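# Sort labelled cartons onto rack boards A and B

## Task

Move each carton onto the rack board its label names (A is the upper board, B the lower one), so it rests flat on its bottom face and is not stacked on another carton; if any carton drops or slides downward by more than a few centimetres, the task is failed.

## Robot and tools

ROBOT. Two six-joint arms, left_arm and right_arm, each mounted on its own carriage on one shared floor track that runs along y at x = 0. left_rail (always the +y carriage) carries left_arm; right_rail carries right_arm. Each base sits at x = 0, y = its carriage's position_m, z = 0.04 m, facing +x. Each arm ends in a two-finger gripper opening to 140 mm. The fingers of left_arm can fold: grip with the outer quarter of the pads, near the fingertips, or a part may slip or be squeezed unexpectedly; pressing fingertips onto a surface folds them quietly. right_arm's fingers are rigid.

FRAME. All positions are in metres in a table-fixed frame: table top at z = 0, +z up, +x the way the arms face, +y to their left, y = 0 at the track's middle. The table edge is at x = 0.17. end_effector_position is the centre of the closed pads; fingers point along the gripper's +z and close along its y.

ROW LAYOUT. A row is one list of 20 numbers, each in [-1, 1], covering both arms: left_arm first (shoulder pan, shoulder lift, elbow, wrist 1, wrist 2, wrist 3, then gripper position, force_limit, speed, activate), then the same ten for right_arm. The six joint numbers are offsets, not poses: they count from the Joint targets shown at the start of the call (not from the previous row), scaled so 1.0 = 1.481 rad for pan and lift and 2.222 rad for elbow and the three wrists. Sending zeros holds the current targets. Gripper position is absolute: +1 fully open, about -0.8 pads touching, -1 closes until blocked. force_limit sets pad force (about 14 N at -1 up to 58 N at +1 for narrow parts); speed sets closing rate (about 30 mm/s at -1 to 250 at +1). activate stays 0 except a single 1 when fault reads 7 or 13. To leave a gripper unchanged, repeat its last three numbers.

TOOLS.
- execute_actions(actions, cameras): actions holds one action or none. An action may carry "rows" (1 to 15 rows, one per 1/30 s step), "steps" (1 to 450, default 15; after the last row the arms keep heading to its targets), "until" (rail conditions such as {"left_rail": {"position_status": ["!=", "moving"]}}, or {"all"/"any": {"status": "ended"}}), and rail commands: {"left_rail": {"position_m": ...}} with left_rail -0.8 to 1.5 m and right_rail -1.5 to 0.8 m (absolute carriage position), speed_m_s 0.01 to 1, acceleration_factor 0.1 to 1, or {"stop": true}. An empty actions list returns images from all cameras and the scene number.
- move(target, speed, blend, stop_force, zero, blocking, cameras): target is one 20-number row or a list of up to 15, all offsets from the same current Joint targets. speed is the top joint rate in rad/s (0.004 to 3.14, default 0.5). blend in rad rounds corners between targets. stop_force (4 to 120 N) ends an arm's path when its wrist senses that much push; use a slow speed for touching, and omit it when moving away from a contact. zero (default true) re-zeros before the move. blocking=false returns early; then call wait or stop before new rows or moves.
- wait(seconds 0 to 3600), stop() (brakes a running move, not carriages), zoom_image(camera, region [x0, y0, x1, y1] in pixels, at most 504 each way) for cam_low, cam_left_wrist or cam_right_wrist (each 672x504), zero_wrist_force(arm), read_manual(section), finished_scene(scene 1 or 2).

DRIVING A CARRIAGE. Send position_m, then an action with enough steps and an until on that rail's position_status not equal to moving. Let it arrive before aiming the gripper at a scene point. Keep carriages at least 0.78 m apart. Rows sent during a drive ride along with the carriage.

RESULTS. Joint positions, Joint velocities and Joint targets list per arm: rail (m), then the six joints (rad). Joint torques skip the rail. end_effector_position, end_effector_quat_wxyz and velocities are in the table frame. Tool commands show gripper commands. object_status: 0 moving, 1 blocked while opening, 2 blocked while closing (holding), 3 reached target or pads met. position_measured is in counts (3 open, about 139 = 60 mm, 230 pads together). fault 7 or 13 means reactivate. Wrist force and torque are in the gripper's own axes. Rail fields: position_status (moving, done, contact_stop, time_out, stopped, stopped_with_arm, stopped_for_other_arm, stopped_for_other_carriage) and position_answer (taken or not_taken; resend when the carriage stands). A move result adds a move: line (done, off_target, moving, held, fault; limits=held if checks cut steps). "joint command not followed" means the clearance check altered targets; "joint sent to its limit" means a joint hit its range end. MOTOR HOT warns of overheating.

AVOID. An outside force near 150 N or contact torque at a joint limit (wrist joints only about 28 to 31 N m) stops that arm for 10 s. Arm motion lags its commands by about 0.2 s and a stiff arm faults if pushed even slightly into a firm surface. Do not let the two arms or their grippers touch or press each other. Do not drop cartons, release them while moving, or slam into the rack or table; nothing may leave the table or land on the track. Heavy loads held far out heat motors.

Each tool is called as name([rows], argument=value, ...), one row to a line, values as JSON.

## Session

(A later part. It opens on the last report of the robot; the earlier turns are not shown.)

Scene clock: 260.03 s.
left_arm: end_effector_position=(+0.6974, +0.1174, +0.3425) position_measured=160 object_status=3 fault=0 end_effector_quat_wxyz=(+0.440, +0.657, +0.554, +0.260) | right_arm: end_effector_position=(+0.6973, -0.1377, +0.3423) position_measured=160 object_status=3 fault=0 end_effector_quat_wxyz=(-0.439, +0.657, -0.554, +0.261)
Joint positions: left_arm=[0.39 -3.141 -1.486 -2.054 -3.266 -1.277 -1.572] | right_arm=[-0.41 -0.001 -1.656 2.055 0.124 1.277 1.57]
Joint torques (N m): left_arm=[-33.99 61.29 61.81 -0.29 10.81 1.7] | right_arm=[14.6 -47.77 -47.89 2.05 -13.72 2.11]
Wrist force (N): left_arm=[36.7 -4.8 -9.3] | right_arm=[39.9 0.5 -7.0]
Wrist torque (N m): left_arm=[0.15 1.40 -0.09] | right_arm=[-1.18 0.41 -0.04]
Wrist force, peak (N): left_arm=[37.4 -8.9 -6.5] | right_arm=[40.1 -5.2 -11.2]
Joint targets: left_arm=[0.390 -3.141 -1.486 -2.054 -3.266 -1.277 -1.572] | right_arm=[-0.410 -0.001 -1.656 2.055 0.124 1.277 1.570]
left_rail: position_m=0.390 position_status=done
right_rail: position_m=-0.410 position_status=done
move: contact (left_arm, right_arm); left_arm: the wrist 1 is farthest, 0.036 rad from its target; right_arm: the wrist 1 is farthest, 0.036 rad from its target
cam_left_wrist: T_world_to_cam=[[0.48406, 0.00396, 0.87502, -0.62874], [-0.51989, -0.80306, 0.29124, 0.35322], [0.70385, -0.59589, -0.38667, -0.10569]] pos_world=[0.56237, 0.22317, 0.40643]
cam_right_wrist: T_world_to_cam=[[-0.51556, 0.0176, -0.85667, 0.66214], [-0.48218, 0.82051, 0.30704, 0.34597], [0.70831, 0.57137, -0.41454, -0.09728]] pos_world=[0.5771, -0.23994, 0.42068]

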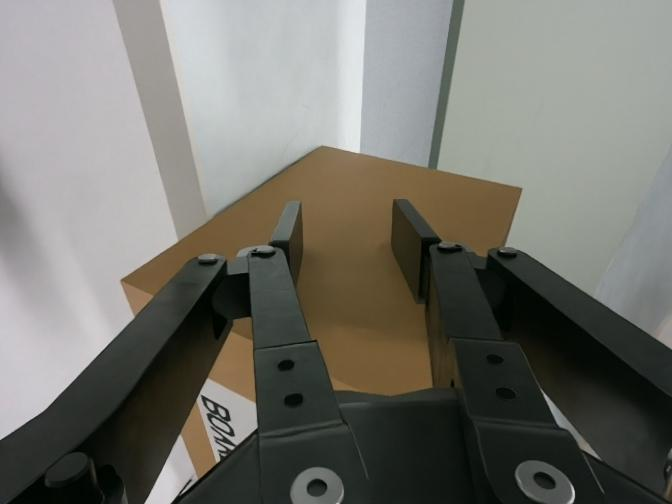

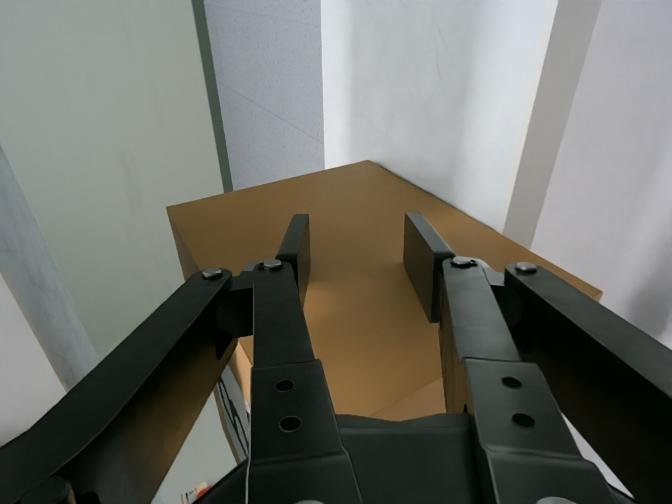

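move([
  [0, 0, 0, 0, -0.078, 0, -0.25, 0.5, 0.5, 0, 0, 0, 0, 0, 0.078, 0, -0.25, 0.5, 0.5, 0],
  [0, 0.19734, -0.08752, -0.04428, -0.078, 0, -0.25, 0.5, 0.5, 0, 0, -0.19734, 0.08752, 0.04428, 0.078, 0, -0.25, 0.5, 0.5, 0],
  [0, 0.14474, -0.14321, 0.12502, 0.02979, 0, -1, 0.5, 0.5, 0, 0, -0.14474, 0.14321, -0.12502, -0.02979, 0, -1, 0.5, 0.5, 0],
], speed=[0.1, 0.3, 0.3])

move(target=[0, -0.09546, 0.0458, 0.01783, 0, 0, -1, 0.5, 0.5, 0, 0, 0.09546, -0.0458, -0.01783, 0, 0, -1, 0.5, 0.5, 0], speed=0.06, stop_force=30, cameras=["cam_left_wrist", "cam_right_wrist"])

Scene clock: 282.67 s.
left_arm: end_effector_position=(+0.5789, +0.0960, +0.3091) position_measured=235 object_status=3 fault=0 end_effector_quat_wxyz=(+0.503, +0.642, +0.498, +0.295) | right_arm: end_effector_position=(+0.5788, -0.1163, +0.3089) position_measured=234 object_status=3 fault=0 end_effector_quat_wxyz=(-0.502, +0.642, -0.497, +0.296)
Joint positions: left_arm=[0.39 -3.141 -1.272 -2.373 -2.988 -1.211 -1.572] | right_arm=[-0.41 -0.001 -1.87 2.373 -0.154 1.211 1.57]
Joint torques (N m): left_arm=[11.62 -5.42 33.08 4.09 3.46 1.73] | right_arm=[-10.74 -1.49 -29.45 -4.81 -3.63 1]
Wrist force (N): left_arm=[0.1 -0.4 0.4] | right_arm=[-2.3 -0.2 2.7]
Wrist torque (N m): left_arm=[0.03 0.09 -0.33] | right_arm=[-0.65 0.46 -0.37]
Wrist force, peak (N): left_arm=[37.3 -4.2 -9.4] | right_arm=[40.2 0.3 -7.1]
Joint targets: left_arm=[0.390 -3.141 -1.272 -2.373 -2.988 -1.211 -1.572] | right_arm=[-0.410 -0.001 -1.870 2.373 -0.154 1.211 1.570]
left_rail: position_m=0.390 position_status=done
right_rail: position_m=-0.410 position_status=done
move: done

Scene clock: 286.00 s.
left_arm: end_effector_position=(+0.6519, +0.0960, +0.3091) position_measured=235 object_status=3 fault=0 end_effector_quat_wxyz=(+0.503, +0.642, +0.498, +0.295) | right_arm: end_effector_position=(+0.6518, -0.1163, +0.3089) position_measured=234 object_status=3 fault=0 end_effector_quat_wxyz=(-0.502, +0.642, -0.497, +0.296)
Joint positions: left_arm=[0.39 -3.141 -1.413 -2.271 -2.948 -1.211 -1.572] | right_arm=[-0.41 -0.001 -1.729 2.271 -0.194 1.211 1.57]
Joint torques (N m): left_arm=[9.85 6.19 54.81 5.01 1.9 1.64] | right_arm=[-9.54 -10.09 -44.73 -4.89 -1.83 0.6]
Wrist force (N): left_arm=[-1.2 0.7 -3.1] | right_arm=[-4.2 -1.6 -0.6]
Wrist torque (N m): left_arm=[-0.02 0.13 -0.32] | right_arm=[-0.67 0.62 -0.39]
Wrist force, peak (N): left_arm=[-1.4 0.2 -3.3] | right_arm=[-4.1 -2.2 -0.8]
Joint targets: left_arm=[0.390 -3.141 -1.413 -2.271 -2.948 -1.211 -1.572] | right_arm=[-0.410 -0.001 -1.729 2.271 -0.194 1.211 1.570]
left_rail: position_m=0.390 position_status=done
right_rail: position_m=-0.410 position_status=done
move: done
cam_left_wrist: T_world_to_cam=[[0.32558, 0.00516, 0.9455, -0.49598], [-0.61113, -0.76188, 0.2146, 0.40143], [0.72147, -0.64769, -0.2449, -0.14961]] pos_world=[0.51474, 0.2115, 0.34616]
cam_right_wrist: T_world_to_cam=[[-0.36055, 0.01626, -0.9326, 0.53198], [-0.57787, 0.78095, 0.23703, 0.39605], [0.73216, 0.62438, -0.27218, -0.14438]] pos_world=[0.52639, -0.2278, 0.36295]

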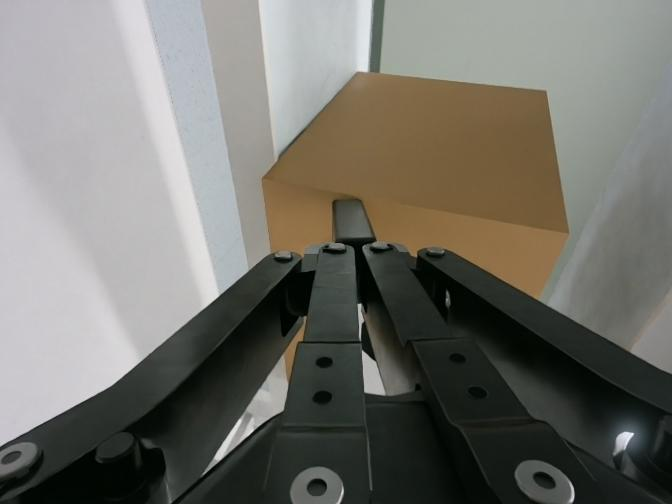

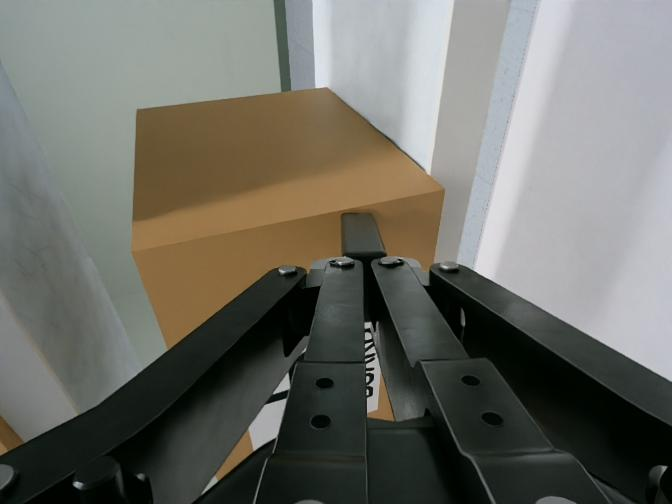

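move([
  [0, 0.17506, 0.17453, -0.48806, -0.11701, 0, -1, 0.5, 0.5, 0, 0, -0.17506, -0.17453, 0.48806, 0.11701, 0, -1, 0.5, 0.5, 0],
  [0, 0.17506, 0.17453, -0.48806, -0.11701, 0, -0.25, 0.5, 0.5, 0, 0, -0.17506, -0.17453, 0.48806, 0.11701, 0, -0.25, 0.5, 0.5, 0],
], speed=0.6)

execute_actions([
  {"left_rail": {"position_m": 0.85, "speed_m_s": 0.6, "acceleration_factor": 0.6}, "steps": 150, "until": {"all": {"status": "ended"}}},
], cameras=["cam_left_wrist", "cam_right_wrist"])

Scene clock: 307.57 s.
left_arm: end_effector_position=(+0.4748, +0.1820, +0.5161) position_measured=160 object_status=0 fault=0 end_effector_quat_wxyz=(+0.303, +0.666, +0.639, +0.237) | right_arm: end_effector_position=(+0.4748, -0.2022, +0.5158) position_measured=160 object_status=0 fault=0 end_effector_quat_wxyz=(-0.302, +0.666, -0.639, +0.237)
Joint positions: left_arm=[0.39 -3.141 -1.154 -1.883 -4.033 -1.471 -1.572] | right_arm=[-0.41 -0.001 -1.988 1.884 0.891 1.471 1.57]
Joint torques (N m): left_arm=[10.61 30.15 59.36 -3.77 -2.27 1.53] | right_arm=[-6.14 -21.14 -48.81 4.94 3.23 -0.42]
Wrist force (N): left_arm=[-0.1 -0.3 0.2] | right_arm=[-2.7 -0.9 2.6]
Wrist torque (N m): left_arm=[0.07 0.08 -0.26] | right_arm=[-0.57 0.59 -0.24]
Wrist force, peak (N): left_arm=[-1.7 -0.4 -3.3] | right_arm=[-1.9 -2.6 4.6]
Joint targets: left_arm=[0.390 -3.141 -1.154 -1.883 -4.033 -1.471 -1.572] | right_arm=[-0.410 -0.001 -1.988 1.884 0.891 1.471 1.570]
left_rail: position_m=0.390 position_status=done
right_rail: position_m=-0.410 position_status=done
move: done

Scene clock: 309.97 s.
left_arm: end_effector_position=(+0.4748, +0.6420, +0.5161) position_measured=160 object_status=3 fault=0 end_effector_quat_wxyz=(+0.303, +0.666, +0.639, +0.237) | right_arm: end_effector_position=(+0.4748, -0.2022, +0.5158) position_measured=160 object_status=3 fault=0 end_effector_quat_wxyz=(-0.302, +0.666, -0.639, +0.237)
Joint positions: left_arm=[0.85 -3.141 -1.154 -1.883 -4.033 -1.471 -1.572] | right_arm=[-0.41 -0.001 -1.988 1.884 0.891 1.471 1.57]
Joint torques (N m): left_arm=[8.78 32.23 57.29 -2.2 -0.52 1.81] | right_arm=[-6.34 -20.51 -47.85 4.65 3.38 -0.55]
Wrist force (N): left_arm=[-0.4 0.0 0.5] | right_arm=[-2.7 -1.1 2.7]
Wrist torque (N m): left_arm=[0.11 0.17 -0.26] | right_arm=[-0.61 0.58 -0.25]
Wrist force, peak (N): left_arm=[-1.3 -0.4 0.6] | right_arm=[-3.1 -0.8 2.7]
Joint targets: left_arm=[0.850 -3.141 -1.154 -1.883 -4.033 -1.471 -1.572] | right_arm=[-0.410 -0.001 -1.988 1.884 0.891 1.471 1.570]
Tool commands: left_gripper/position=-0.25 left_gripper/force_limit=+0.5 left_gripper/speed=+0.5 left_gripper/activate=+0.0 right_gripper/position=-0.25 right_gripper/force_limit=+0.5 right_gripper/speed=+0.5 right_gripper/activate=+0.0
left_rail: position_m=0.850 speed_m_s=0.60 position_status=done
right_rail: position_m=-0.410 position_status=done
cam_left_wrist: T_world_to_cam=[[0.69489, 0.00054, 0.71912, -0.69242], [-0.30901, -0.90275, 0.29927, 0.56797], [0.64934, -0.43017, -0.62714, 0.47433]] pos_world=[0.34865, 0.71715, 0.62543]
cam_right_wrist: T_world_to_cam=[[-0.7182, 0.02098, -0.69552, 0.71101], [-0.26641, 0.9151, 0.3027, 0.1572], [0.64282, 0.40269, -0.65164, 0.28848]] pos_world=[0.36709, -0.27494, 0.63492]

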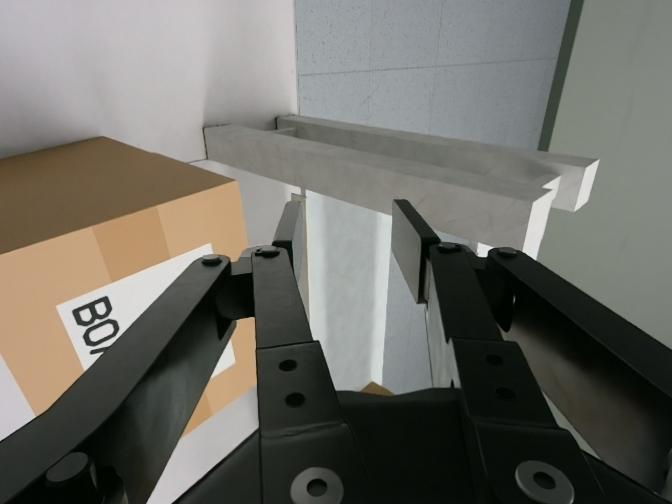

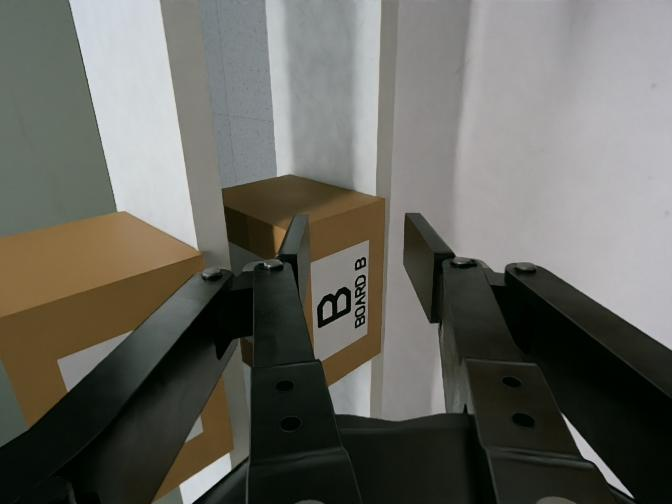

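zoom_image(camera="cam_left_wrist", region=[0, 100, 280, 320])

Scaled by 1.800.

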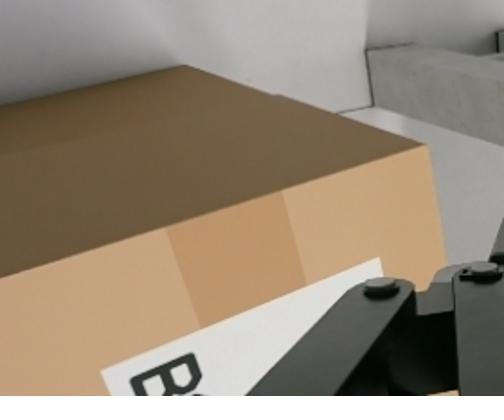

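execute_actions([
  {"left_rail": {"position_m": 0.9, "speed_m_s": 0.5, "acceleration_factor": 0.6}, "steps": 100, "until": {"all": {"status": "ended"}}},
])

move(target=[0, -0.17801, -0.27121, 0.38985, 0, 0, -0.25, 0.5, 0.5, 0, 0, 0, 0, 0, 0, 0, -0.25, 0.5, 0.5, 0], speed=0.5, cameras=["cam_left_wrist"])

Scene clock: 332.27 s.
left_arm: end_effector_position=(+0.4748, +0.6920, +0.5161) position_measured=160 object_status=3 fault=0 end_effector_quat_wxyz=(+0.303, +0.666, +0.639, +0.237) | right_arm: end_effector_position=(+0.4748, -0.2022, +0.5158) position_measured=160 object_status=3 fault=0 end_effector_quat_wxyz=(-0.302, +0.666, -0.639, +0.237)
Joint positions: left_arm=[0.9 -3.141 -1.154 -1.883 -4.033 -1.471 -1.572] | right_arm=[-0.41 -0.001 -1.988 1.884 0.891 1.471 1.57]
Joint torques (N m): left_arm=[6.71 26.96 51.04 0.76 1.78 1.95] | right_arm=[-2.02 -19.21 -48.1 4.8 3.41 -0.62]
Wrist force (N): left_arm=[0.1 -0.4 0.5] | right_arm=[-2.9 -0.8 2.5]
Wrist torque (N m): left_arm=[0.03 0.04 -0.26] | right_arm=[-0.56 0.62 -0.25]
Wrist force, peak (N): left_arm=[-1.1 -0.3 0.2] | right_arm=[-3.0 -1.3 2.6]
Joint targets: left_arm=[0.900 -3.141 -1.154 -1.883 -4.033 -1.471 -1.572] | right_arm=[-0.410 -0.001 -1.988 1.884 0.891 1.471 1.570]
Tool commands: left_gripper/position=-0.25 left_gripper/force_limit=+0.5 left_gripper/speed=+0.5 left_gripper/activate=+0.0 right_gripper/position=-0.25 right_gripper/force_limit=+0.5 right_gripper/speed=+0.5 right_gripper/activate=+0.0
left_rail: position_m=0.900 speed_m_s=0.50 position_status=done
right_rail: position_m=-0.410 position_status=done

Scene clock: 334.60 s.
left_arm: end_effector_position=(+0.4747, +0.6920, +0.1074) position_measured=160 object_status=3 fault=0 end_effector_quat_wxyz=(+0.303, +0.666, +0.639, +0.237) | right_arm: end_effector_position=(+0.4748, -0.2022, +0.5158) position_measured=160 object_status=3 fault=0 end_effector_quat_wxyz=(-0.302, +0.666, -0.639, +0.237)
Joint positions: left_arm=[0.9 -3.141 -1.417 -2.486 -3.167 -1.471 -1.572] | right_arm=[-0.41 -0.001 -1.988 1.884 0.891 1.471 1.57]
Joint torques (N m): left_arm=[9.58 -0.04 24.65 1.81 1.74 1.5] | right_arm=[-2.04 -19.14 -48.73 4.61 3.39 -0.64]
Wrist force (N): left_arm=[-0.3 -0.4 0.5] | right_arm=[-2.5 -1.1 2.6]
Wrist torque (N m): left_arm=[0.00 0.11 -0.26] | right_arm=[-0.63 0.54 -0.25]
Wrist force, peak (N): left_arm=[-0.7 -3.0 -4.0] | right_arm=[-3.0 -1.3 2.6]
Joint targets: left_arm=[0.900 -3.141 -1.417 -2.486 -3.167 -1.471 -1.572] | right_arm=[-0.410 -0.001 -1.988 1.884 0.891 1.471 1.570]
left_rail: position_m=0.900 speed_m_s=0.50 position_status=done
right_rail: position_m=-0.410 position_status=done
move: done
cam_left_wrist: T_world_to_cam=[[0.69493, 0.00051, 0.71908, -0.39838], [-0.30899, -0.90276, 0.29925, 0.73542], [0.6493, -0.43014, -0.6272, 0.23953]] pos_world=[0.34855, 0.76715, 0.21663]

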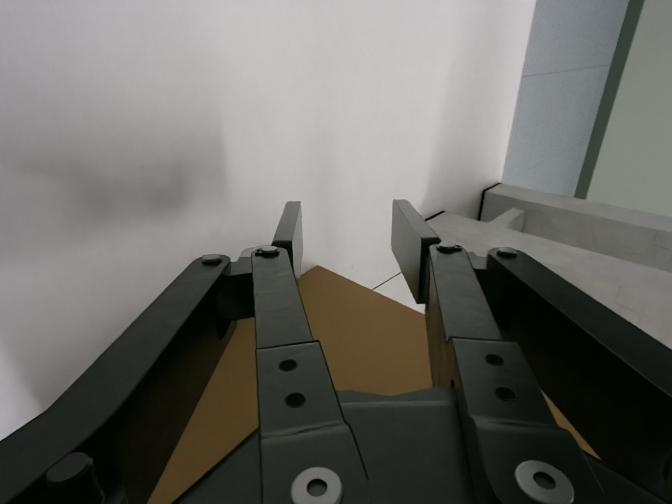

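execute_actions([
  {"left_rail": {"position_m": 0.66, "speed_m_s": 0.06, "acceleration_factor": 0.2}, "steps": 250, "until": {"all": {"status": "ended"}}},
], cameras=["cam_left_wrist"])

Scene clock: 349.23 s.
left_arm: end_effector_position=(+0.4746, +0.4520, +0.1072) position_measured=160 object_status=3 fault=0 end_effector_quat_wxyz=(+0.303, +0.666, +0.639, +0.237) | right_arm: end_effector_position=(+0.4748, -0.2022, +0.5158) position_measured=160 object_status=3 fault=0 end_effector_quat_wxyz=(-0.302, +0.666, -0.639, +0.237)
Joint positions: left_arm=[0.66 -3.141 -1.418 -2.486 -3.167 -1.471 -1.572] | right_arm=[-0.41 -0.001 -1.988 1.884 0.891 1.471 1.57]
Joint torques (N m): left_arm=[-20.62 41.28 47.63 1.49 8.6 1.77] | right_arm=[0.54 -19.12 -48.29 4.46 3.04 -0.91]
Wrist force (N): left_arm=[16.0 -2.5 0.4] | right_arm=[-3.0 -1.0 2.6]
Wrist torque (N m): left_arm=[-0.18 -0.40 -0.52] | right_arm=[-0.58 0.65 -0.25]
Wrist force, peak (N): left_arm=[20.6 -1.7 1.4] | right_arm=[-2.9 -1.4 2.8]
Joint targets: left_arm=[0.660 -3.141 -1.417 -2.486 -3.167 -1.471 -1.572] | right_arm=[-0.410 -0.001 -1.988 1.884 0.891 1.471 1.570]
Tool commands: left_gripper/position=-0.25 left_gripper/force_limit=+0.5 left_gripper/speed=+0.5 left_gripper/activate=+0.0 right_gripper/position=-0.25 right_gripper/force_limit=+0.5 right_gripper/speed=+0.5 right_gripper/activate=+0.0
left_rail: position_m=0.660 speed_m_s=0.06 position_status=done
right_rail: position_m=-0.410 position_status=done
cam_left_wrist: T_world_to_cam=[[0.69493, 0.00051, 0.71908, -0.39819], [-0.30899, -0.90276, 0.29925, 0.51879], [0.6493, -0.43014, -0.6272, 0.13624]] pos_world=[0.34855, 0.52715, 0.21653]

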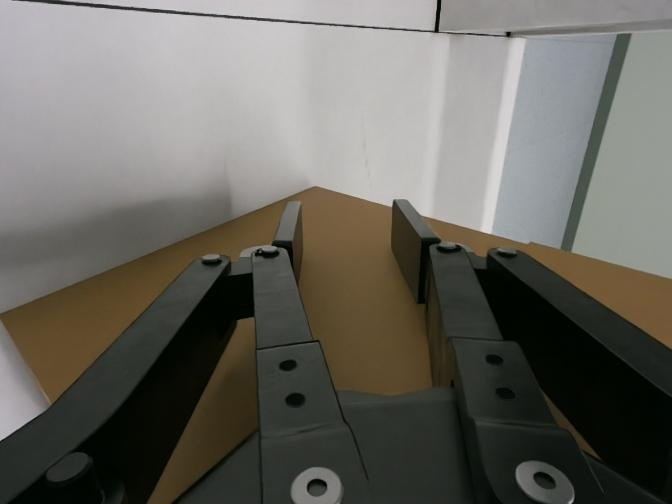

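execute_actions([
  {"left_rail":{"position_m":0.72,"speed_m_s":0.4,"acceleration_factor":0.5},"right_rail":{"position_m":-0.085,"speed_m_s":0.4,"acceleration_factor":0.5},"steps":120,"until":{"all":{"status":"ended"}}},
])

move(target=[0,0.1780,0.2713,-0.3893,0,0,-0.25,0.5,0.5,0,0,0,0,0,0,0,-0.25,0.5,0.5,0], speed=0.7, cameras=["all"])

Scene clock: 414.93 s.
left_arm: end_effector_position=(+0.4746, +0.5120, +0.1073) position_measured=160 object_status=3 fault=0 end_effector_quat_wxyz=(+0.303, +0.666, +0.639, +0.237) | right_arm: end_effector_position=(+0.4748, +0.1228, +0.5158) position_measured=160 object_status=3 fault=0 end_effector_quat_wxyz=(-0.302, +0.666, -0.639, +0.237)
Joint positions: left_arm=[0.72 -3.141 -1.417 -2.486 -3.167 -1.471 -1.572] | right_arm=[-0.085 -0.001 -1.988 1.884 0.891 1.471 1.57]
Joint torques (N m): left_arm=[0.24 31.2 28.58 1.32 -1.43 2.16] | right_arm=[4.82 -19.02 -45.49 3.47 2.89 -0.75]
Wrist force (N): left_arm=[-0.2 -0.4 0.2] | right_arm=[-2.6 -1.2 2.5]
Wrist torque (N m): left_arm=[0.00 0.08 -0.25] | right_arm=[-0.65 0.55 -0.25]
Wrist force, peak (N): left_arm=[16.9 -3.4 1.3] | right_arm=[-3.5 -1.3 2.7]
Joint targets: left_arm=[0.720 -3.141 -1.417 -2.486 -3.167 -1.471 -1.572] | right_arm=[-0.085 -0.001 -1.988 1.884 0.891 1.471 1.570]
Tool commands: left_gripper/position=-0.25 left_gripper/force_limit=+0.5 left_gripper/speed=+0.5 left_gripper/activate=+0.0 right_gripper/position=-0.25 right_gripper/force_limit=+0.5 right_gripper/speed=+0.5 right_gripper/activate=+0.0
left_rail: position_m=0.720 speed_m_s=0.40 position_status=done
right_rail: position_m=-0.085 speed_m_s=0.40 position_status=done

Scene clock: 416.87 s.
left_arm: end_effector_position=(+0.4753, +0.5120, +0.5163) position_measured=160 object_status=3 fault=0 end_effector_quat_wxyz=(+0.303, +0.666, +0.639, +0.238) | right_arm: end_effector_position=(+0.4748, +0.1228, +0.5158) position_measured=160 object_status=3 fault=0 end_effector_quat_wxyz=(-0.302, +0.666, -0.639, +0.237)
Joint positions: left_arm=[0.72 -3.141 -1.154 -1.883 -4.031 -1.471 -1.572] | right_arm=[-0.085 -0.001 -1.988 1.884 0.891 1.471 1.57]
Joint torques (N m): left_arm=[11.55 29.76 59.29 -4.54 -1.81 2.31] | right_arm=[7.23 -18.28 -43.11 1.87 2.86 -0.64]
Wrist force (N): left_arm=[-0.2 -0.4 0.5] | right_arm=[-2.8 -1.1 2.5]
Wrist torque (N m): left_arm=[0.03 0.10 -0.25] | right_arm=[-0.63 0.60 -0.25]
Wrist force, peak (N): left_arm=[-0.7 1.3 -3.0] | right_arm=[-2.9 -1.4 2.8]
Joint targets: left_arm=[0.720 -3.141 -1.154 -1.883 -4.032 -1.471 -1.572] | right_arm=[-0.085 -0.001 -1.988 1.884 0.891 1.471 1.570]
left_rail: position_m=0.720 speed_m_s=0.40 position_status=done
right_rail: position_m=-0.085 speed_m_s=0.40 position_status=done
move: done
cam_left_wrist: T_world_to_cam=[[0.69386, 0.00052, 0.72011, -0.69288], [-0.30943, -0.90275, 0.29881, 0.45117], [0.65024, -0.43016, -0.62623, 0.41725]] pos_world=[0.34906, 0.58715, 0.62543]
cam_right_wrist: T_world_to_cam=[[-0.7182, 0.02098, -0.69552, 0.70419], [-0.26641, 0.9151, 0.3027, -0.1402], [0.64282, 0.40269, -0.65164, 0.15761]] pos_world=[0.36709, 0.05006, 0.63492]

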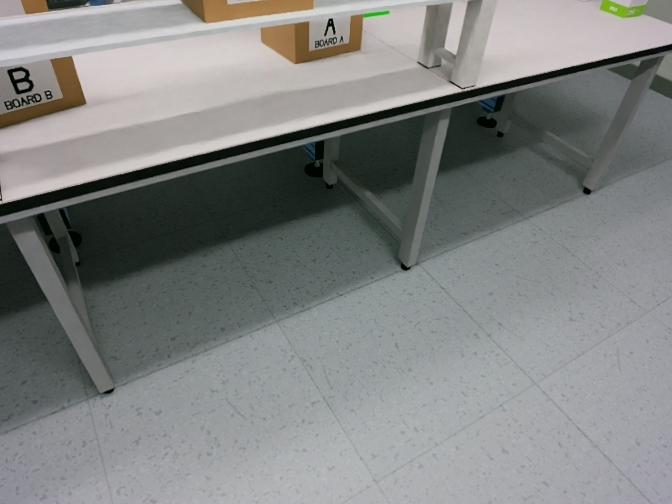

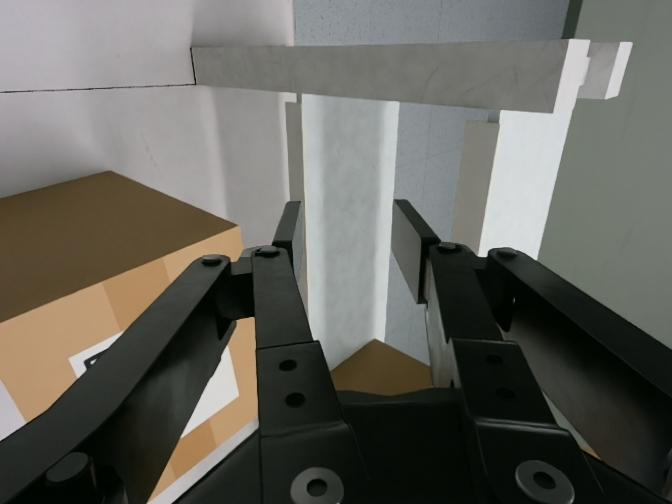

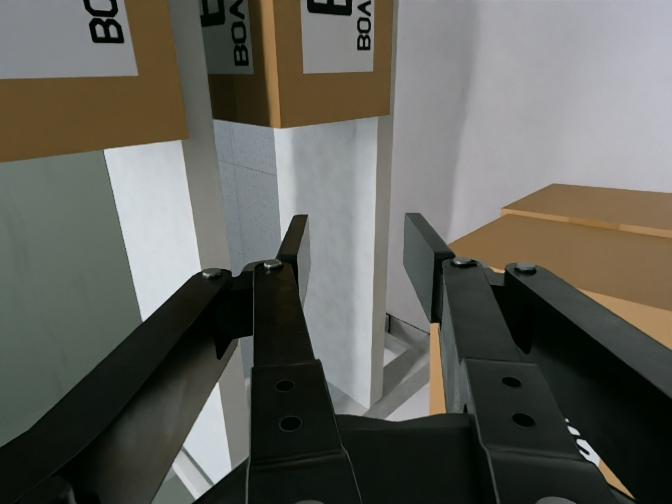

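move(target=[0,0.15078,-0.33654,0.43312,0,0,-0.25,0.5,0.5,0,0,-0.15078,0.33654,-0.43312,0,0,-0.25,0.5,0.5,0], speed=0.6)

move(target=[0,0,0,0,0.13,0,-0.25,0.5,0.5,0,0,0,0,0,-0.13,0,-0.25,0.5,0.5,0], speed=0.05, stop_force=43, cameras=["all"])

Scene clock: 439.33 s.
left_arm: end_effector_position=(+0.4339, +0.5120, +0.2513) position_measured=160 object_status=3 fault=0 end_effector_quat_wxyz=(+0.435, +0.598, +0.558, +0.377) | right_arm: end_effector_position=(+0.4334, +0.1228, +0.2505) position_measured=160 object_status=3 fault=0 end_effector_quat_wxyz=(-0.434, +0.599, -0.558, +0.377)
Joint positions: left_arm=[0.72 -3.141 -0.931 -2.631 -3.069 -1.471 -1.572] | right_arm=[-0.085 -0.001 -2.211 2.631 -0.071 1.471 1.57]
Joint torques (N m): left_arm=[10.31 10.66 35.36 4.72 -1.92 2.12] | right_arm=[8.22 -0.93 -30.46 -5.44 2.76 -0.39]
Wrist force (N): left_arm=[-0.2 -0.7 0.4] | right_arm=[-2.6 -0.4 2.3]
Wrist torque (N m): left_arm=[-0.04 0.13 -0.31] | right_arm=[-0.65 0.51 -0.30]
Wrist force, peak (N): left_arm=[-0.2 -3.0 0.3] | right_arm=[-2.9 -1.0 2.8]
Joint targets: left_arm=[0.720 -3.141 -0.930 -2.631 -3.069 -1.471 -1.572] | right_arm=[-0.085 -0.001 -2.211 2.631 -0.072 1.471 1.570]
left_rail: position_m=0.720 speed_m_s=0.40 position_status=done
right_rail: position_m=-0.085 speed_m_s=0.40 position_status=done
move: done

Scene clock: 444.30 s.
left_arm: end_effector_position=(+0.4226, +0.4502, +0.2553) position_measured=160 object_status=3 fault=0 end_effector_quat_wxyz=(+0.484, +0.630, +0.516, +0.320) | right_arm: end_effector_position=(+0.4221, +0.1846, +0.2545) position_measured=160 object_status=3 fault=0 end_effector_quat_wxyz=(-0.484, +0.631, -0.516, +0.320)
Joint positions: left_arm=[0.72 -3.141 -0.93 -2.631 -3.069 -1.286 -1.572] | right_arm=[-0.085 -0.001 -2.211 2.631 -0.072 1.286 1.57]
Joint torques (N m): left_arm=[-32.83 8.96 43.49 1.24 8.31 1.79] | right_arm=[8.29 0.98 -35.22 -4.04 -6.44 -0.45]
Wrist force (N): left_arm=[43.5 0.5 -9.3] | right_arm=[40.6 4.9 -9.1]
Wrist torque (N m): left_arm=[-0.27 1.66 -1.29] | right_arm=[-1.08 1.42 -1.43]
Wrist force, peak (N): left_arm=[50.3 1.8 -10.7] | right_arm=[48.2 5.0 -10.1]
Joint targets: left_arm=[0.720 -3.141 -0.930 -2.631 -3.069 -1.286 -1.572] | right_arm=[-0.085 -0.001 -2.211 2.631 -0.072 1.286 1.570]
left_rail: position_m=0.720 speed_m_s=0.40 position_status=done
right_rail: position_m=-0.085 speed_m_s=0.40 position_status=done
move: contact (left_arm, right_arm); left_arm: the wrist 2 is farthest, 0.104 rad from its target; right_arm: the wrist 2 is farthest, 0.104 rad from its target
cam_left_wrist: T_world_to_cam=[[0.32338, 0.00384, 0.94626, -0.37096], [-0.55618, -0.80825, 0.19335, 0.54577], [0.76556, -0.58882, -0.25924, 0.19059]] pos_world=[0.2776, 0.55477, 0.2949]
cam_right_wrist: T_world_to_cam=[[-0.35886, 0.01772, -0.93322, 0.3927], [-0.52145, 0.82544, 0.21619, 0.01444], [0.77415, 0.56421, -0.28698, -0.18184]] pos_world=[0.28923, 0.08372, 0.31117]

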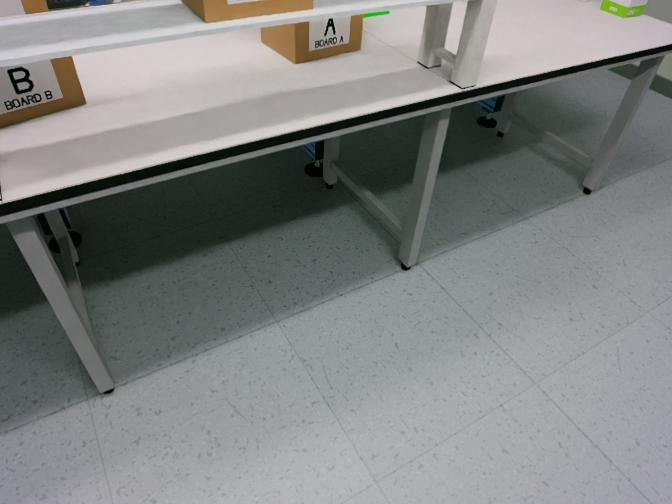

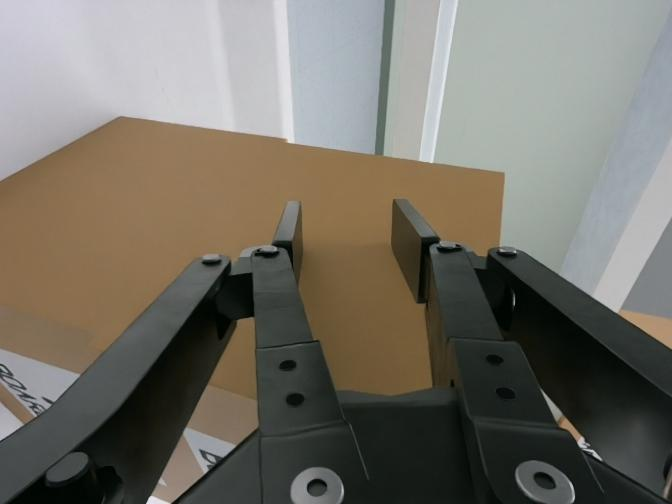

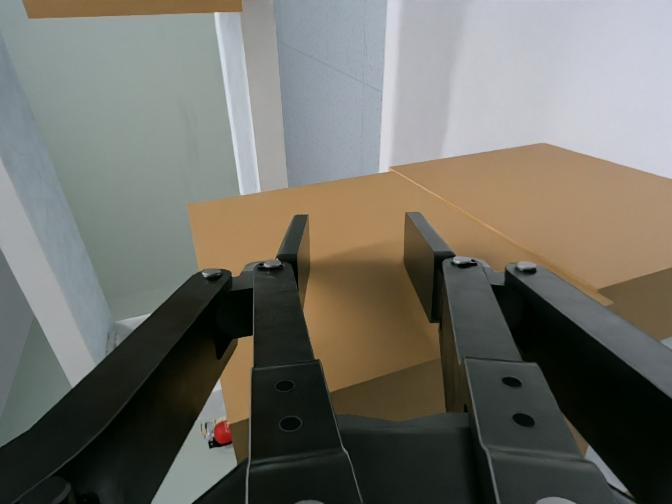

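move([
  [0,0.0596,0.0757,-0.1159,0,0,-0.25,0.5,0.5,0,0,-0.0596,-0.0757,0.1159,0,0,-0.25,0.5,0.5,0],
  [0,-0.1011,0.1151,-0.0482,0,0,-0.25,0.5,0.5,0,0,0.1011,-0.1151,0.0482,0,0,-0.25,0.5,0.5,0],
  [0,-0.2352,0.1656,-0.0093,0,0,-0.25,0.5,0.5,0,0,0.2352,-0.1656,0.0093,0,0,-0.25,0.5,0.5,0],
  [0,-0.3438,0.2201,0.0085,0,0,-0.25,0.5,0.5,0,0,0.3438,-0.2201,-0.0085,0,0,-0.25,0.5,0.5,0],
], blend=[0.04,0.05,0.05,0], speed=0.17, cameras=["all"])

Scene clock: 497.97 s.
left_arm: end_effector_position=(+0.7033, +0.4503, +0.3606) position_measured=160 object_status=3 fault=0 end_effector_quat_wxyz=(+0.484, +0.631, +0.516, +0.319) | right_arm: end_effector_position=(+0.7028, +0.1845, +0.3599) position_measured=160 object_status=3 fault=0 end_effector_quat_wxyz=(-0.483, +0.631, -0.516, +0.319)
Joint positions: left_arm=[0.72 -3.141 -1.44 -2.142 -3.05 -1.286 -1.572] | right_arm=[-0.085 -0.001 -1.702 2.143 -0.09 1.286 1.57]
Joint torques (N m): left_arm=[-16.73 16 57.83 5.22 11.53 1.91] | right_arm=[11.43 -28.54 -56.46 -11.09 -10.92 -0.4]
Wrist force (N): left_arm=[33.8 -2.1 -5.9] | right_arm=[31.3 13.7 -3.7]
Wrist torque (N m): left_arm=[-0.02 1.32 -1.12] | right_arm=[-1.29 1.31 -1.22]
Wrist force, peak (N): left_arm=[44.3 1.8 -9.5] | right_arm=[39.9 14.8 -7.0]
Joint targets: left_arm=[0.720 -3.141 -1.440 -2.142 -3.050 -1.286 -1.572] | right_arm=[-0.085 -0.001 -1.702 2.142 -0.090 1.286 1.570]
left_rail: position_m=0.720 speed_m_s=0.40 position_status=done
right_rail: position_m=-0.085 speed_m_s=0.40 position_status=done
move: done
cam_left_wrist: T_world_to_cam=[[0.32468, 0.00389, 0.94582, -0.56216], [-0.556, -0.80818, 0.19418, 0.68107], [0.76515, -0.58892, -0.26024, 0.00366]] pos_world=[0.5584, 0.55477, 0.4004]
cam_right_wrist: T_world_to_cam=[[-0.36017, 0.01769, -0.93272, 0.59255], [-0.52115, 0.82544, 0.2169, 0.13773], [0.77374, 0.56421, -0.28808, -0.36812]] pos_world=[0.57002, 0.08352, 0.41676]

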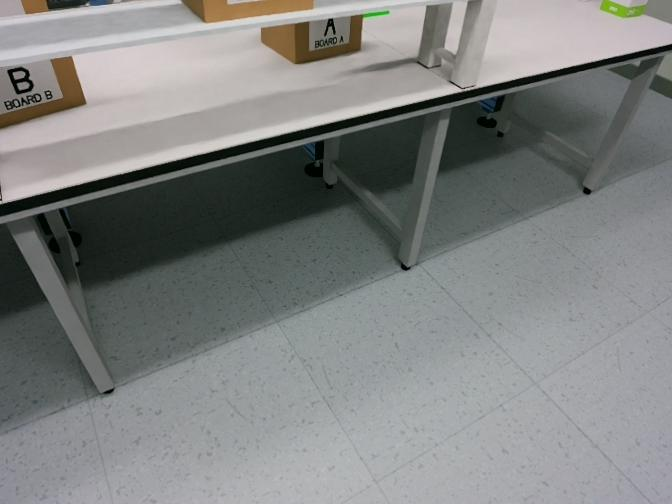

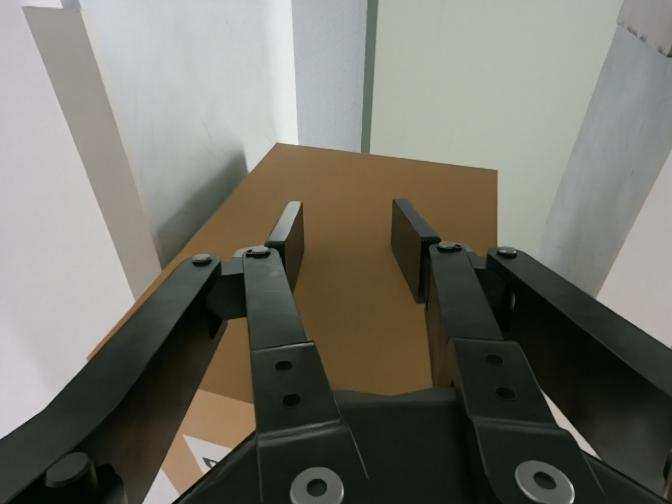

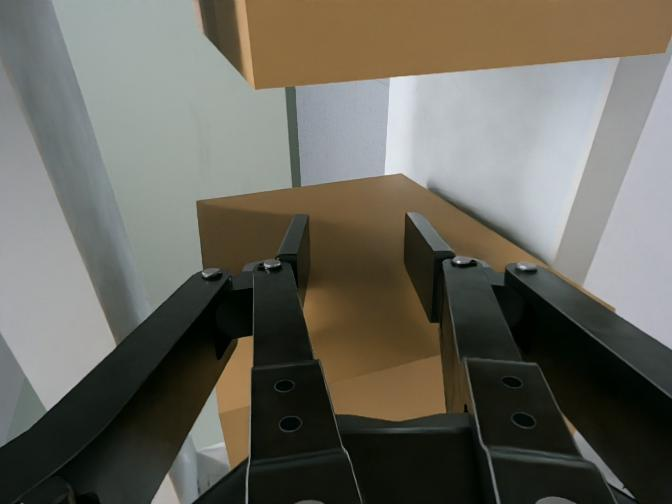

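move(target=[0,-0.0254,-0.0223,0.0393,0,0,-0.25,0.5,0.5,0,0,0.0254,0.0223,-0.0393,0,0,-0.25,0.5,0.5,0], speed=0.03, stop_force=9, cameras=["cam_right_wrist"])

Scene clock: 506.10 s.
left_arm: end_effector_position=(+0.7038, +0.4503, +0.3397) position_measured=160 object_status=3 fault=0 end_effector_quat_wxyz=(+0.484, +0.631, +0.516, +0.319) | right_arm: end_effector_position=(+0.7033, +0.1845, +0.3402) position_measured=160 object_status=3 fault=0 end_effector_quat_wxyz=(-0.483, +0.631, -0.516, +0.319)
Joint positions: left_arm=[0.72 -3.141 -1.459 -2.166 -3.006 -1.286 -1.572] | right_arm=[-0.085 -0.001 -1.684 2.166 -0.132 1.286 1.57]
Joint torques (N m): left_arm=[-38.15 55.38 55.6 -1 12.46 2.15] | right_arm=[26.62 -51.22 -51.7 -0.17 -14.65 -0.57]
Wrist force (N): left_arm=[35.1 -1.2 -5.7] | right_arm=[34.6 8.2 -5.8]
Wrist torque (N m): left_arm=[-0.15 1.38 -1.17] | right_arm=[-1.07 1.19 -1.43]
Wrist force, peak (N): left_arm=[38.1 6.0 -12.7] | right_arm=[34.7 8.4 -5.8]
Joint targets: left_arm=[0.720 -3.141 -1.459 -2.166 -3.006 -1.286 -1.572] | right_arm=[-0.085 -0.001 -1.684 2.166 -0.132 1.286 1.570]
left_rail: position_m=0.720 speed_m_s=0.40 position_status=done
right_rail: position_m=-0.085 speed_m_s=0.40 position_status=done
move: contact (left_arm, right_arm); left_arm: the wrist 1 is farthest, 0.044 rad from its target; right_arm: the wrist 1 is farthest, 0.046 rad from its target
cam_right_wrist: T_world_to_cam=[[-0.35996, 0.01769, -0.9328, 0.57427], [-0.52123, 0.82542, 0.21679, 0.14235], [0.77379, 0.56424, -0.28789, -0.37428]] pos_world=[0.57052, 0.08352, 0.39706]

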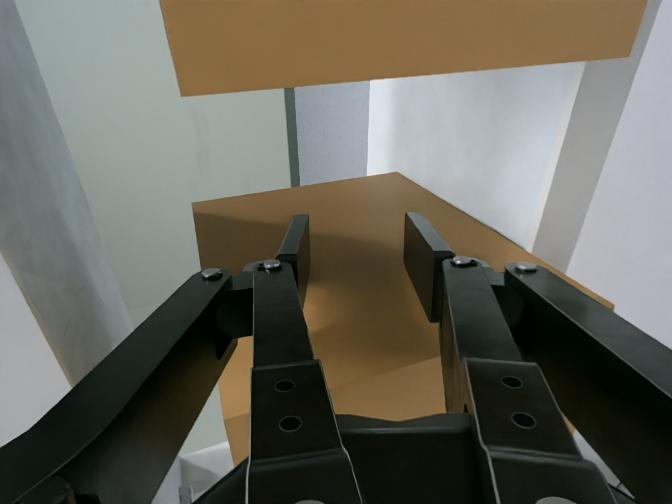

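move(target=[0,0,0,0,-0.085,0,-0.25,0.5,0.5,0,0,0,0,0,0.085,0,-0.25,0.5,0.5,0], speed=0.1, cameras=["cam_left_wrist","cam_right_wrist"])

Scene clock: 511.13 s.
left_arm: end_effector_position=(+0.7153, +0.5133, +0.3355) position_measured=160 object_status=3 fault=0 end_effector_quat_wxyz=(+0.433, +0.598, +0.559, +0.377) | right_arm: end_effector_position=(+0.7147, +0.1214, +0.3361) position_measured=160 object_status=3 fault=0 end_effector_quat_wxyz=(-0.433, +0.598, -0.559, +0.377)
Joint positions: left_arm=[0.72 -3.141 -1.459 -2.166 -3.006 -1.474 -1.572] | right_arm=[-0.085 -0.001 -1.684 2.166 -0.132 1.475 1.57]
Joint torques (N m): left_arm=[11.54 41.99 40.14 1.57 -2.45 1.87] | right_arm=[-14.73 -21.99 -29.06 -2.91 3.45 -0.12]
Wrist force (N): left_arm=[-0.3 -0.3 0.3] | right_arm=[0.0 1.0 -2.4]
Wrist torque (N m): left_arm=[0.01 0.14 -0.31] | right_arm=[-0.34 -0.12 -0.34]
Wrist force, peak (N): left_arm=[35.8 -0.1 -6.0] | right_arm=[34.6 8.5 -5.8]
Joint targets: left_arm=[0.720 -3.141 -1.459 -2.166 -3.006 -1.475 -1.572] | right_arm=[-0.085 -0.001 -1.684 2.166 -0.132 1.475 1.570]
left_rail: position_m=0.720 speed_m_s=0.40 position_status=done
right_rail: position_m=-0.085 speed_m_s=0.40 position_status=done
move: done
cam_left_wrist: T_world_to_cam=[[0.32401, 0.00046, 0.94605, -0.5404], [-0.40377, -0.90428, 0.13872, 0.70257], [0.85557, -0.42693, -0.29281, -0.11177]] pos_world=[0.5544, 0.58785, 0.38106]
cam_right_wrist: T_world_to_cam=[[-0.35655, 0.02083, -0.93404, 0.57316], [-0.36639, 0.91655, 0.16029, 0.09847], [0.85944, 0.39938, -0.31916, -0.37942]] pos_world=[0.56652, 0.04935, 0.39848]

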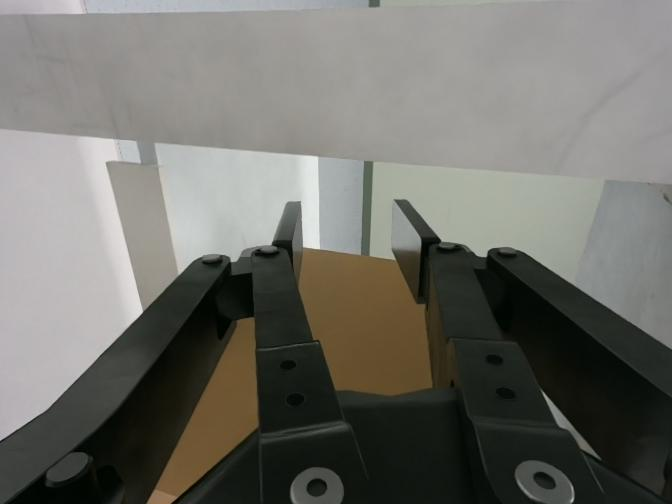

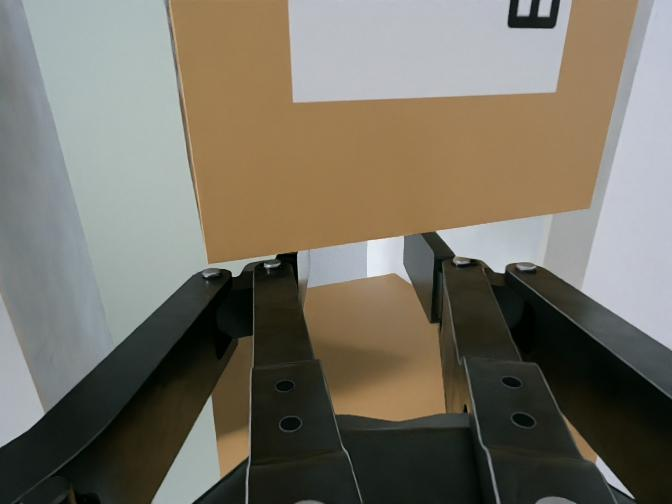

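move([
  [0,0.1954,-0.0858,-0.0441,0,0,-0.25,0.5,0.5,0,0,-0.1954,0.0858,0.0441,0,0,-0.25,0.5,0.5,0],
  [0,0.1259,-0.0933,0.0098,0.1189,0,-1,0.5,0.5,0,0,-0.1259,0.0933,-0.0098,-0.1189,0,-1,0.5,0.5,0],
], blend=[0.05,0], speed=0.35)

move(target=[0,-0.09546,0.0458,0.01783,0,0,-1,0.5,0.5,0,0,0.09546,-0.0458,-0.01783,0,0,-1,0.5,0.5,0], speed=0.06, stop_force=30, cameras=["all"])

Scene clock: 523.43 s.
left_arm: end_effector_position=(+0.5791, +0.4259, +0.3089) position_measured=235 object_status=3 fault=0 end_effector_quat_wxyz=(+0.503, +0.642, +0.497, +0.296) | right_arm: end_effector_position=(+0.5786, +0.2089, +0.3093) position_measured=234 object_status=3 fault=0 end_effector_quat_wxyz=(-0.503, +0.642, -0.497, +0.296)
Joint positions: left_arm=[0.72 -3.141 -1.272 -2.374 -2.985 -1.21 -1.572] | right_arm=[-0.085 -0.001 -1.871 2.373 -0.153 1.211 1.57]
Joint torques (N m): left_arm=[11.16 -3.62 34.82 4.44 3.29 2.07] | right_arm=[-6.26 -1.43 -29.31 -4.63 -3.52 -0.27]
Wrist force (N): left_arm=[-0.1 -0.6 0.2] | right_arm=[0.1 0.7 -2.3]
Wrist torque (N m): left_arm=[-0.04 0.14 -0.32] | right_arm=[-0.42 -0.09 -0.37]
Wrist force, peak (N): left_arm=[-0.3 -2.8 -1.3] | right_arm=[2.6 0.4 -3.6]
Joint targets: left_arm=[0.720 -3.141 -1.272 -2.374 -2.985 -1.210 -1.572] | right_arm=[-0.085 -0.001 -1.871 2.373 -0.153 1.211 1.570]
left_rail: position_m=0.720 speed_m_s=0.40 position_status=done
right_rail: position_m=-0.085 speed_m_s=0.40 position_status=done
move: done

Scene clock: 526.77 s.
left_arm: end_effector_position=(+0.6521, +0.4259, +0.3089) position_measured=235 object_status=3 fault=0 end_effector_quat_wxyz=(+0.503, +0.642, +0.497, +0.296) | right_arm: end_effector_position=(+0.6516, +0.2088, +0.3094) position_measured=234 object_status=3 fault=0 end_effector_quat_wxyz=(-0.503, +0.642, -0.497, +0.296)
Joint positions: left_arm=[0.72 -3.141 -1.414 -2.272 -2.945 -1.21 -1.572] | right_arm=[-0.085 -0.001 -1.729 2.271 -0.193 1.211 1.57]
Joint torques (N m): left_arm=[9.65 6.24 54.61 4.28 -1.39 2.16] | right_arm=[2.29 -11.68 -44.79 -4.9 -2.79 -0.12]
Wrist force (N): left_arm=[-0.9 -0.3 -3.3] | right_arm=[-0.8 0.0 -6.3]
Wrist torque (N m): left_arm=[-0.09 0.14 -0.32] | right_arm=[-0.43 -0.05 -0.38]
Wrist force, peak (N): left_arm=[1.0 -1.1 -5.4] | right_arm=[-1.2 -0.8 -6.4]
Joint targets: left_arm=[0.720 -3.141 -1.414 -2.272 -2.945 -1.210 -1.572] | right_arm=[-0.085 -0.001 -1.729 2.271 -0.193 1.211 1.570]
left_rail: position_m=0.720 speed_m_s=0.40 position_status=done
right_rail: position_m=-0.085 speed_m_s=0.40 position_status=done
move: done
cam_left_wrist: T_world_to_cam=[[0.32387, 0.00514, 0.94609, -0.49658], [-0.6119, -0.76154, 0.2136, 0.65356], [0.72159, -0.64809, -0.24349, 0.06347]] pos_world=[0.51494, 0.5414, 0.34566]
cam_right_wrist: T_world_to_cam=[[-0.36025, 0.01618, -0.93271, 0.52693], [-0.57833, 0.78064, 0.23692, 0.14233], [0.73195, 0.62477, -0.27187, -0.34722]] pos_world=[0.52629, 0.0973, 0.36335]

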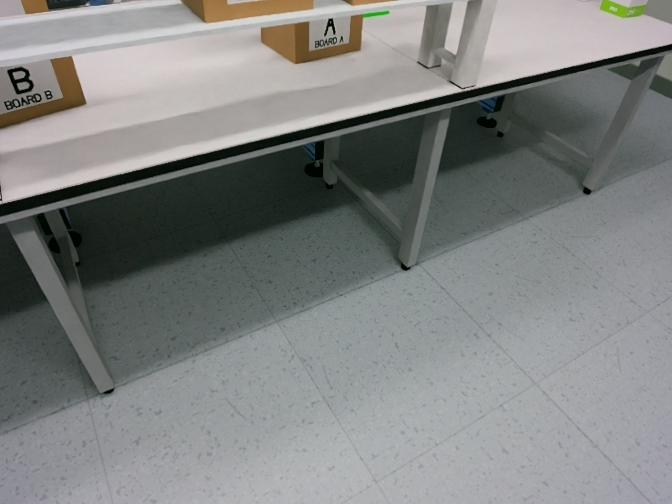

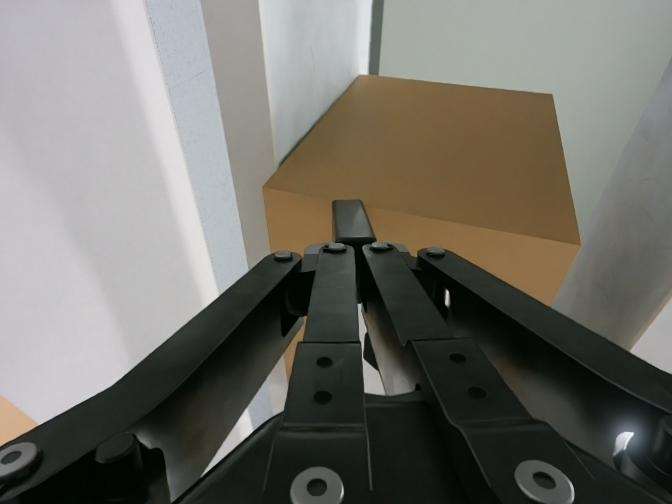

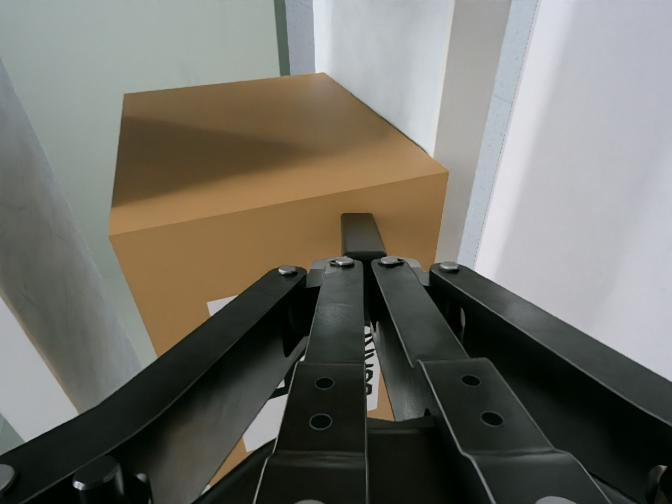

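move([
  [0,0.1650,-0.0385,-0.0715,-0.1170,0,-1,0.5,0.5,0,0,-0.1650,0.0385,0.0715,0.1170,0,-1,0.5,0.5,0],
  [0,0.0378,-0.1164,-0.1052,-0.1170,0,-0.25,0.5,0.5,0,0,-0.0378,0.1164,0.1052,0.1170,0,-0.25,0.5,0.5,0],
], blend=[0.05,0], speed=0.35)

move(target=[0,0,0,0,0.13,0,-0.25,0.5,0.5,0,0,0,0,0,-0.13,0,-0.25,0.5,0.5,0], speed=0.05, stop_force=56, cameras=["cam_left_wrist","cam_right_wrist"])

Scene clock: 544.30 s.
left_arm: end_effector_position=(+0.4453, +0.5118, +0.1073) position_measured=160 object_status=0 fault=0 end_effector_quat_wxyz=(+0.304, +0.666, +0.639, +0.238) | right_arm: end_effector_position=(+0.4449, +0.1230, +0.1077) position_measured=160 object_status=0 fault=0 end_effector_quat_wxyz=(-0.303, +0.666, -0.639, +0.238)
Joint positions: left_arm=[0.72 -3.141 -1.358 -2.531 -3.179 -1.47 -1.572] | right_arm=[-0.085 -0.001 -1.785 2.53 0.041 1.471 1.57]
Joint torques (N m): left_arm=[8.7 -8.34 23.94 -3.84 -1.91 1.82] | right_arm=[2.32 0.4 -20.59 4.58 3.48 -0.13]
Wrist force (N): left_arm=[-0.2 -0.6 0.5] | right_arm=[0.3 -0.4 -2.3]
Wrist torque (N m): left_arm=[-0.02 0.08 -0.25] | right_arm=[-0.49 -0.08 -0.22]
Wrist force, peak (N): left_arm=[-0.1 -4.9 0.9] | right_arm=[-0.8 -0.9 -6.6]
Joint targets: left_arm=[0.720 -3.141 -1.358 -2.531 -3.179 -1.470 -1.572] | right_arm=[-0.085 -0.001 -1.785 2.530 0.041 1.471 1.570]
left_rail: position_m=0.720 speed_m_s=0.40 position_status=done
right_rail: position_m=-0.085 speed_m_s=0.40 position_status=done
move: done

Scene clock: 549.37 s.
left_arm: end_effector_position=(+0.4368, +0.4502, +0.1158) position_measured=160 object_status=3 fault=0 end_effector_quat_wxyz=(+0.361, +0.685, +0.608, +0.175) | right_arm: end_effector_position=(+0.4364, +0.1847, +0.1162) position_measured=160 object_status=3 fault=0 end_effector_quat_wxyz=(-0.361, +0.685, -0.608, +0.175)
Joint positions: left_arm=[0.72 -3.141 -1.358 -2.531 -3.179 -1.285 -1.572] | right_arm=[-0.085 -0.001 -1.785 2.53 0.041 1.286 1.57]
Joint torques (N m): left_arm=[-46.16 -2.36 25.86 -3.94 11.07 1.17] | right_arm=[35.08 -3.69 -26.11 1.36 -10.23 -0.58]
Wrist force (N): left_arm=[54.5 4.5 -7.0] | right_arm=[58.5 4.5 -21.0]
Wrist torque (N m): left_arm=[-0.37 2.06 -1.84] | right_arm=[-1.14 1.15 -1.88]
Wrist force, peak (N): left_arm=[62.9 7.3 -10.3] | right_arm=[65.5 5.8 -19.9]
Joint targets: left_arm=[0.720 -3.141 -1.358 -2.531 -3.179 -1.285 -1.572] | right_arm=[-0.085 -0.001 -1.785 2.530 0.041 1.286 1.570]
left_rail: position_m=0.720 speed_m_s=0.40 position_status=done
right_rail: position_m=-0.085 speed_m_s=0.40 position_status=done
move: contact (left_arm, right_arm); left_arm: the wrist 2 is farthest, 0.104 rad from its target; right_arm: the wrist 2 is farthest, 0.103 rad from its target
cam_left_wrist: T_world_to_cam=[[0.69315, 0.00408, 0.72078, -0.37911], [-0.42239, -0.80799, 0.41078, 0.4969], [0.58406, -0.58918, -0.55834, 0.25752]] pos_world=[0.32226, 0.55477, 0.21292]
cam_right_wrist: T_world_to_cam=[[-0.71988, 0.01798, -0.69386, 0.39841], [-0.38122, 0.82515, 0.4169, -0.03276], [0.58003, 0.56463, -0.58716, -0.11309]] pos_world=[0.33992, 0.08372, 0.2237]

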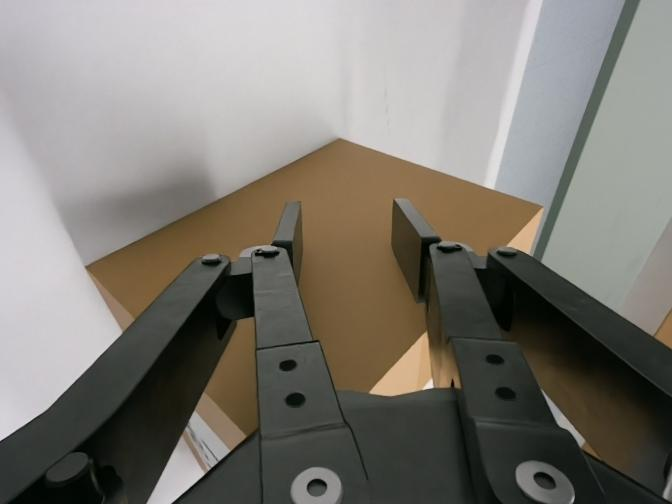

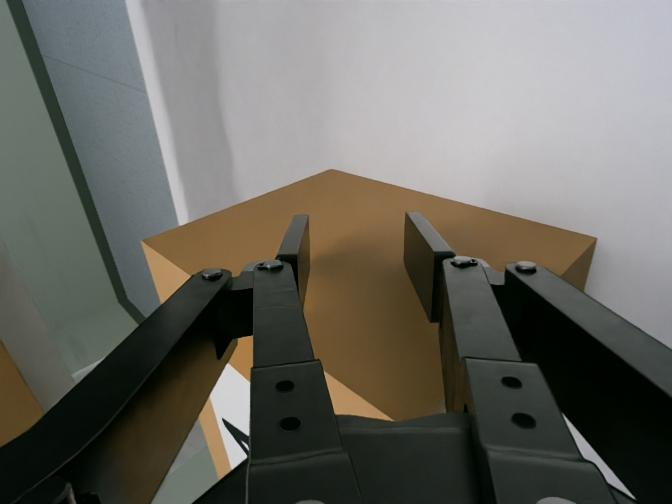

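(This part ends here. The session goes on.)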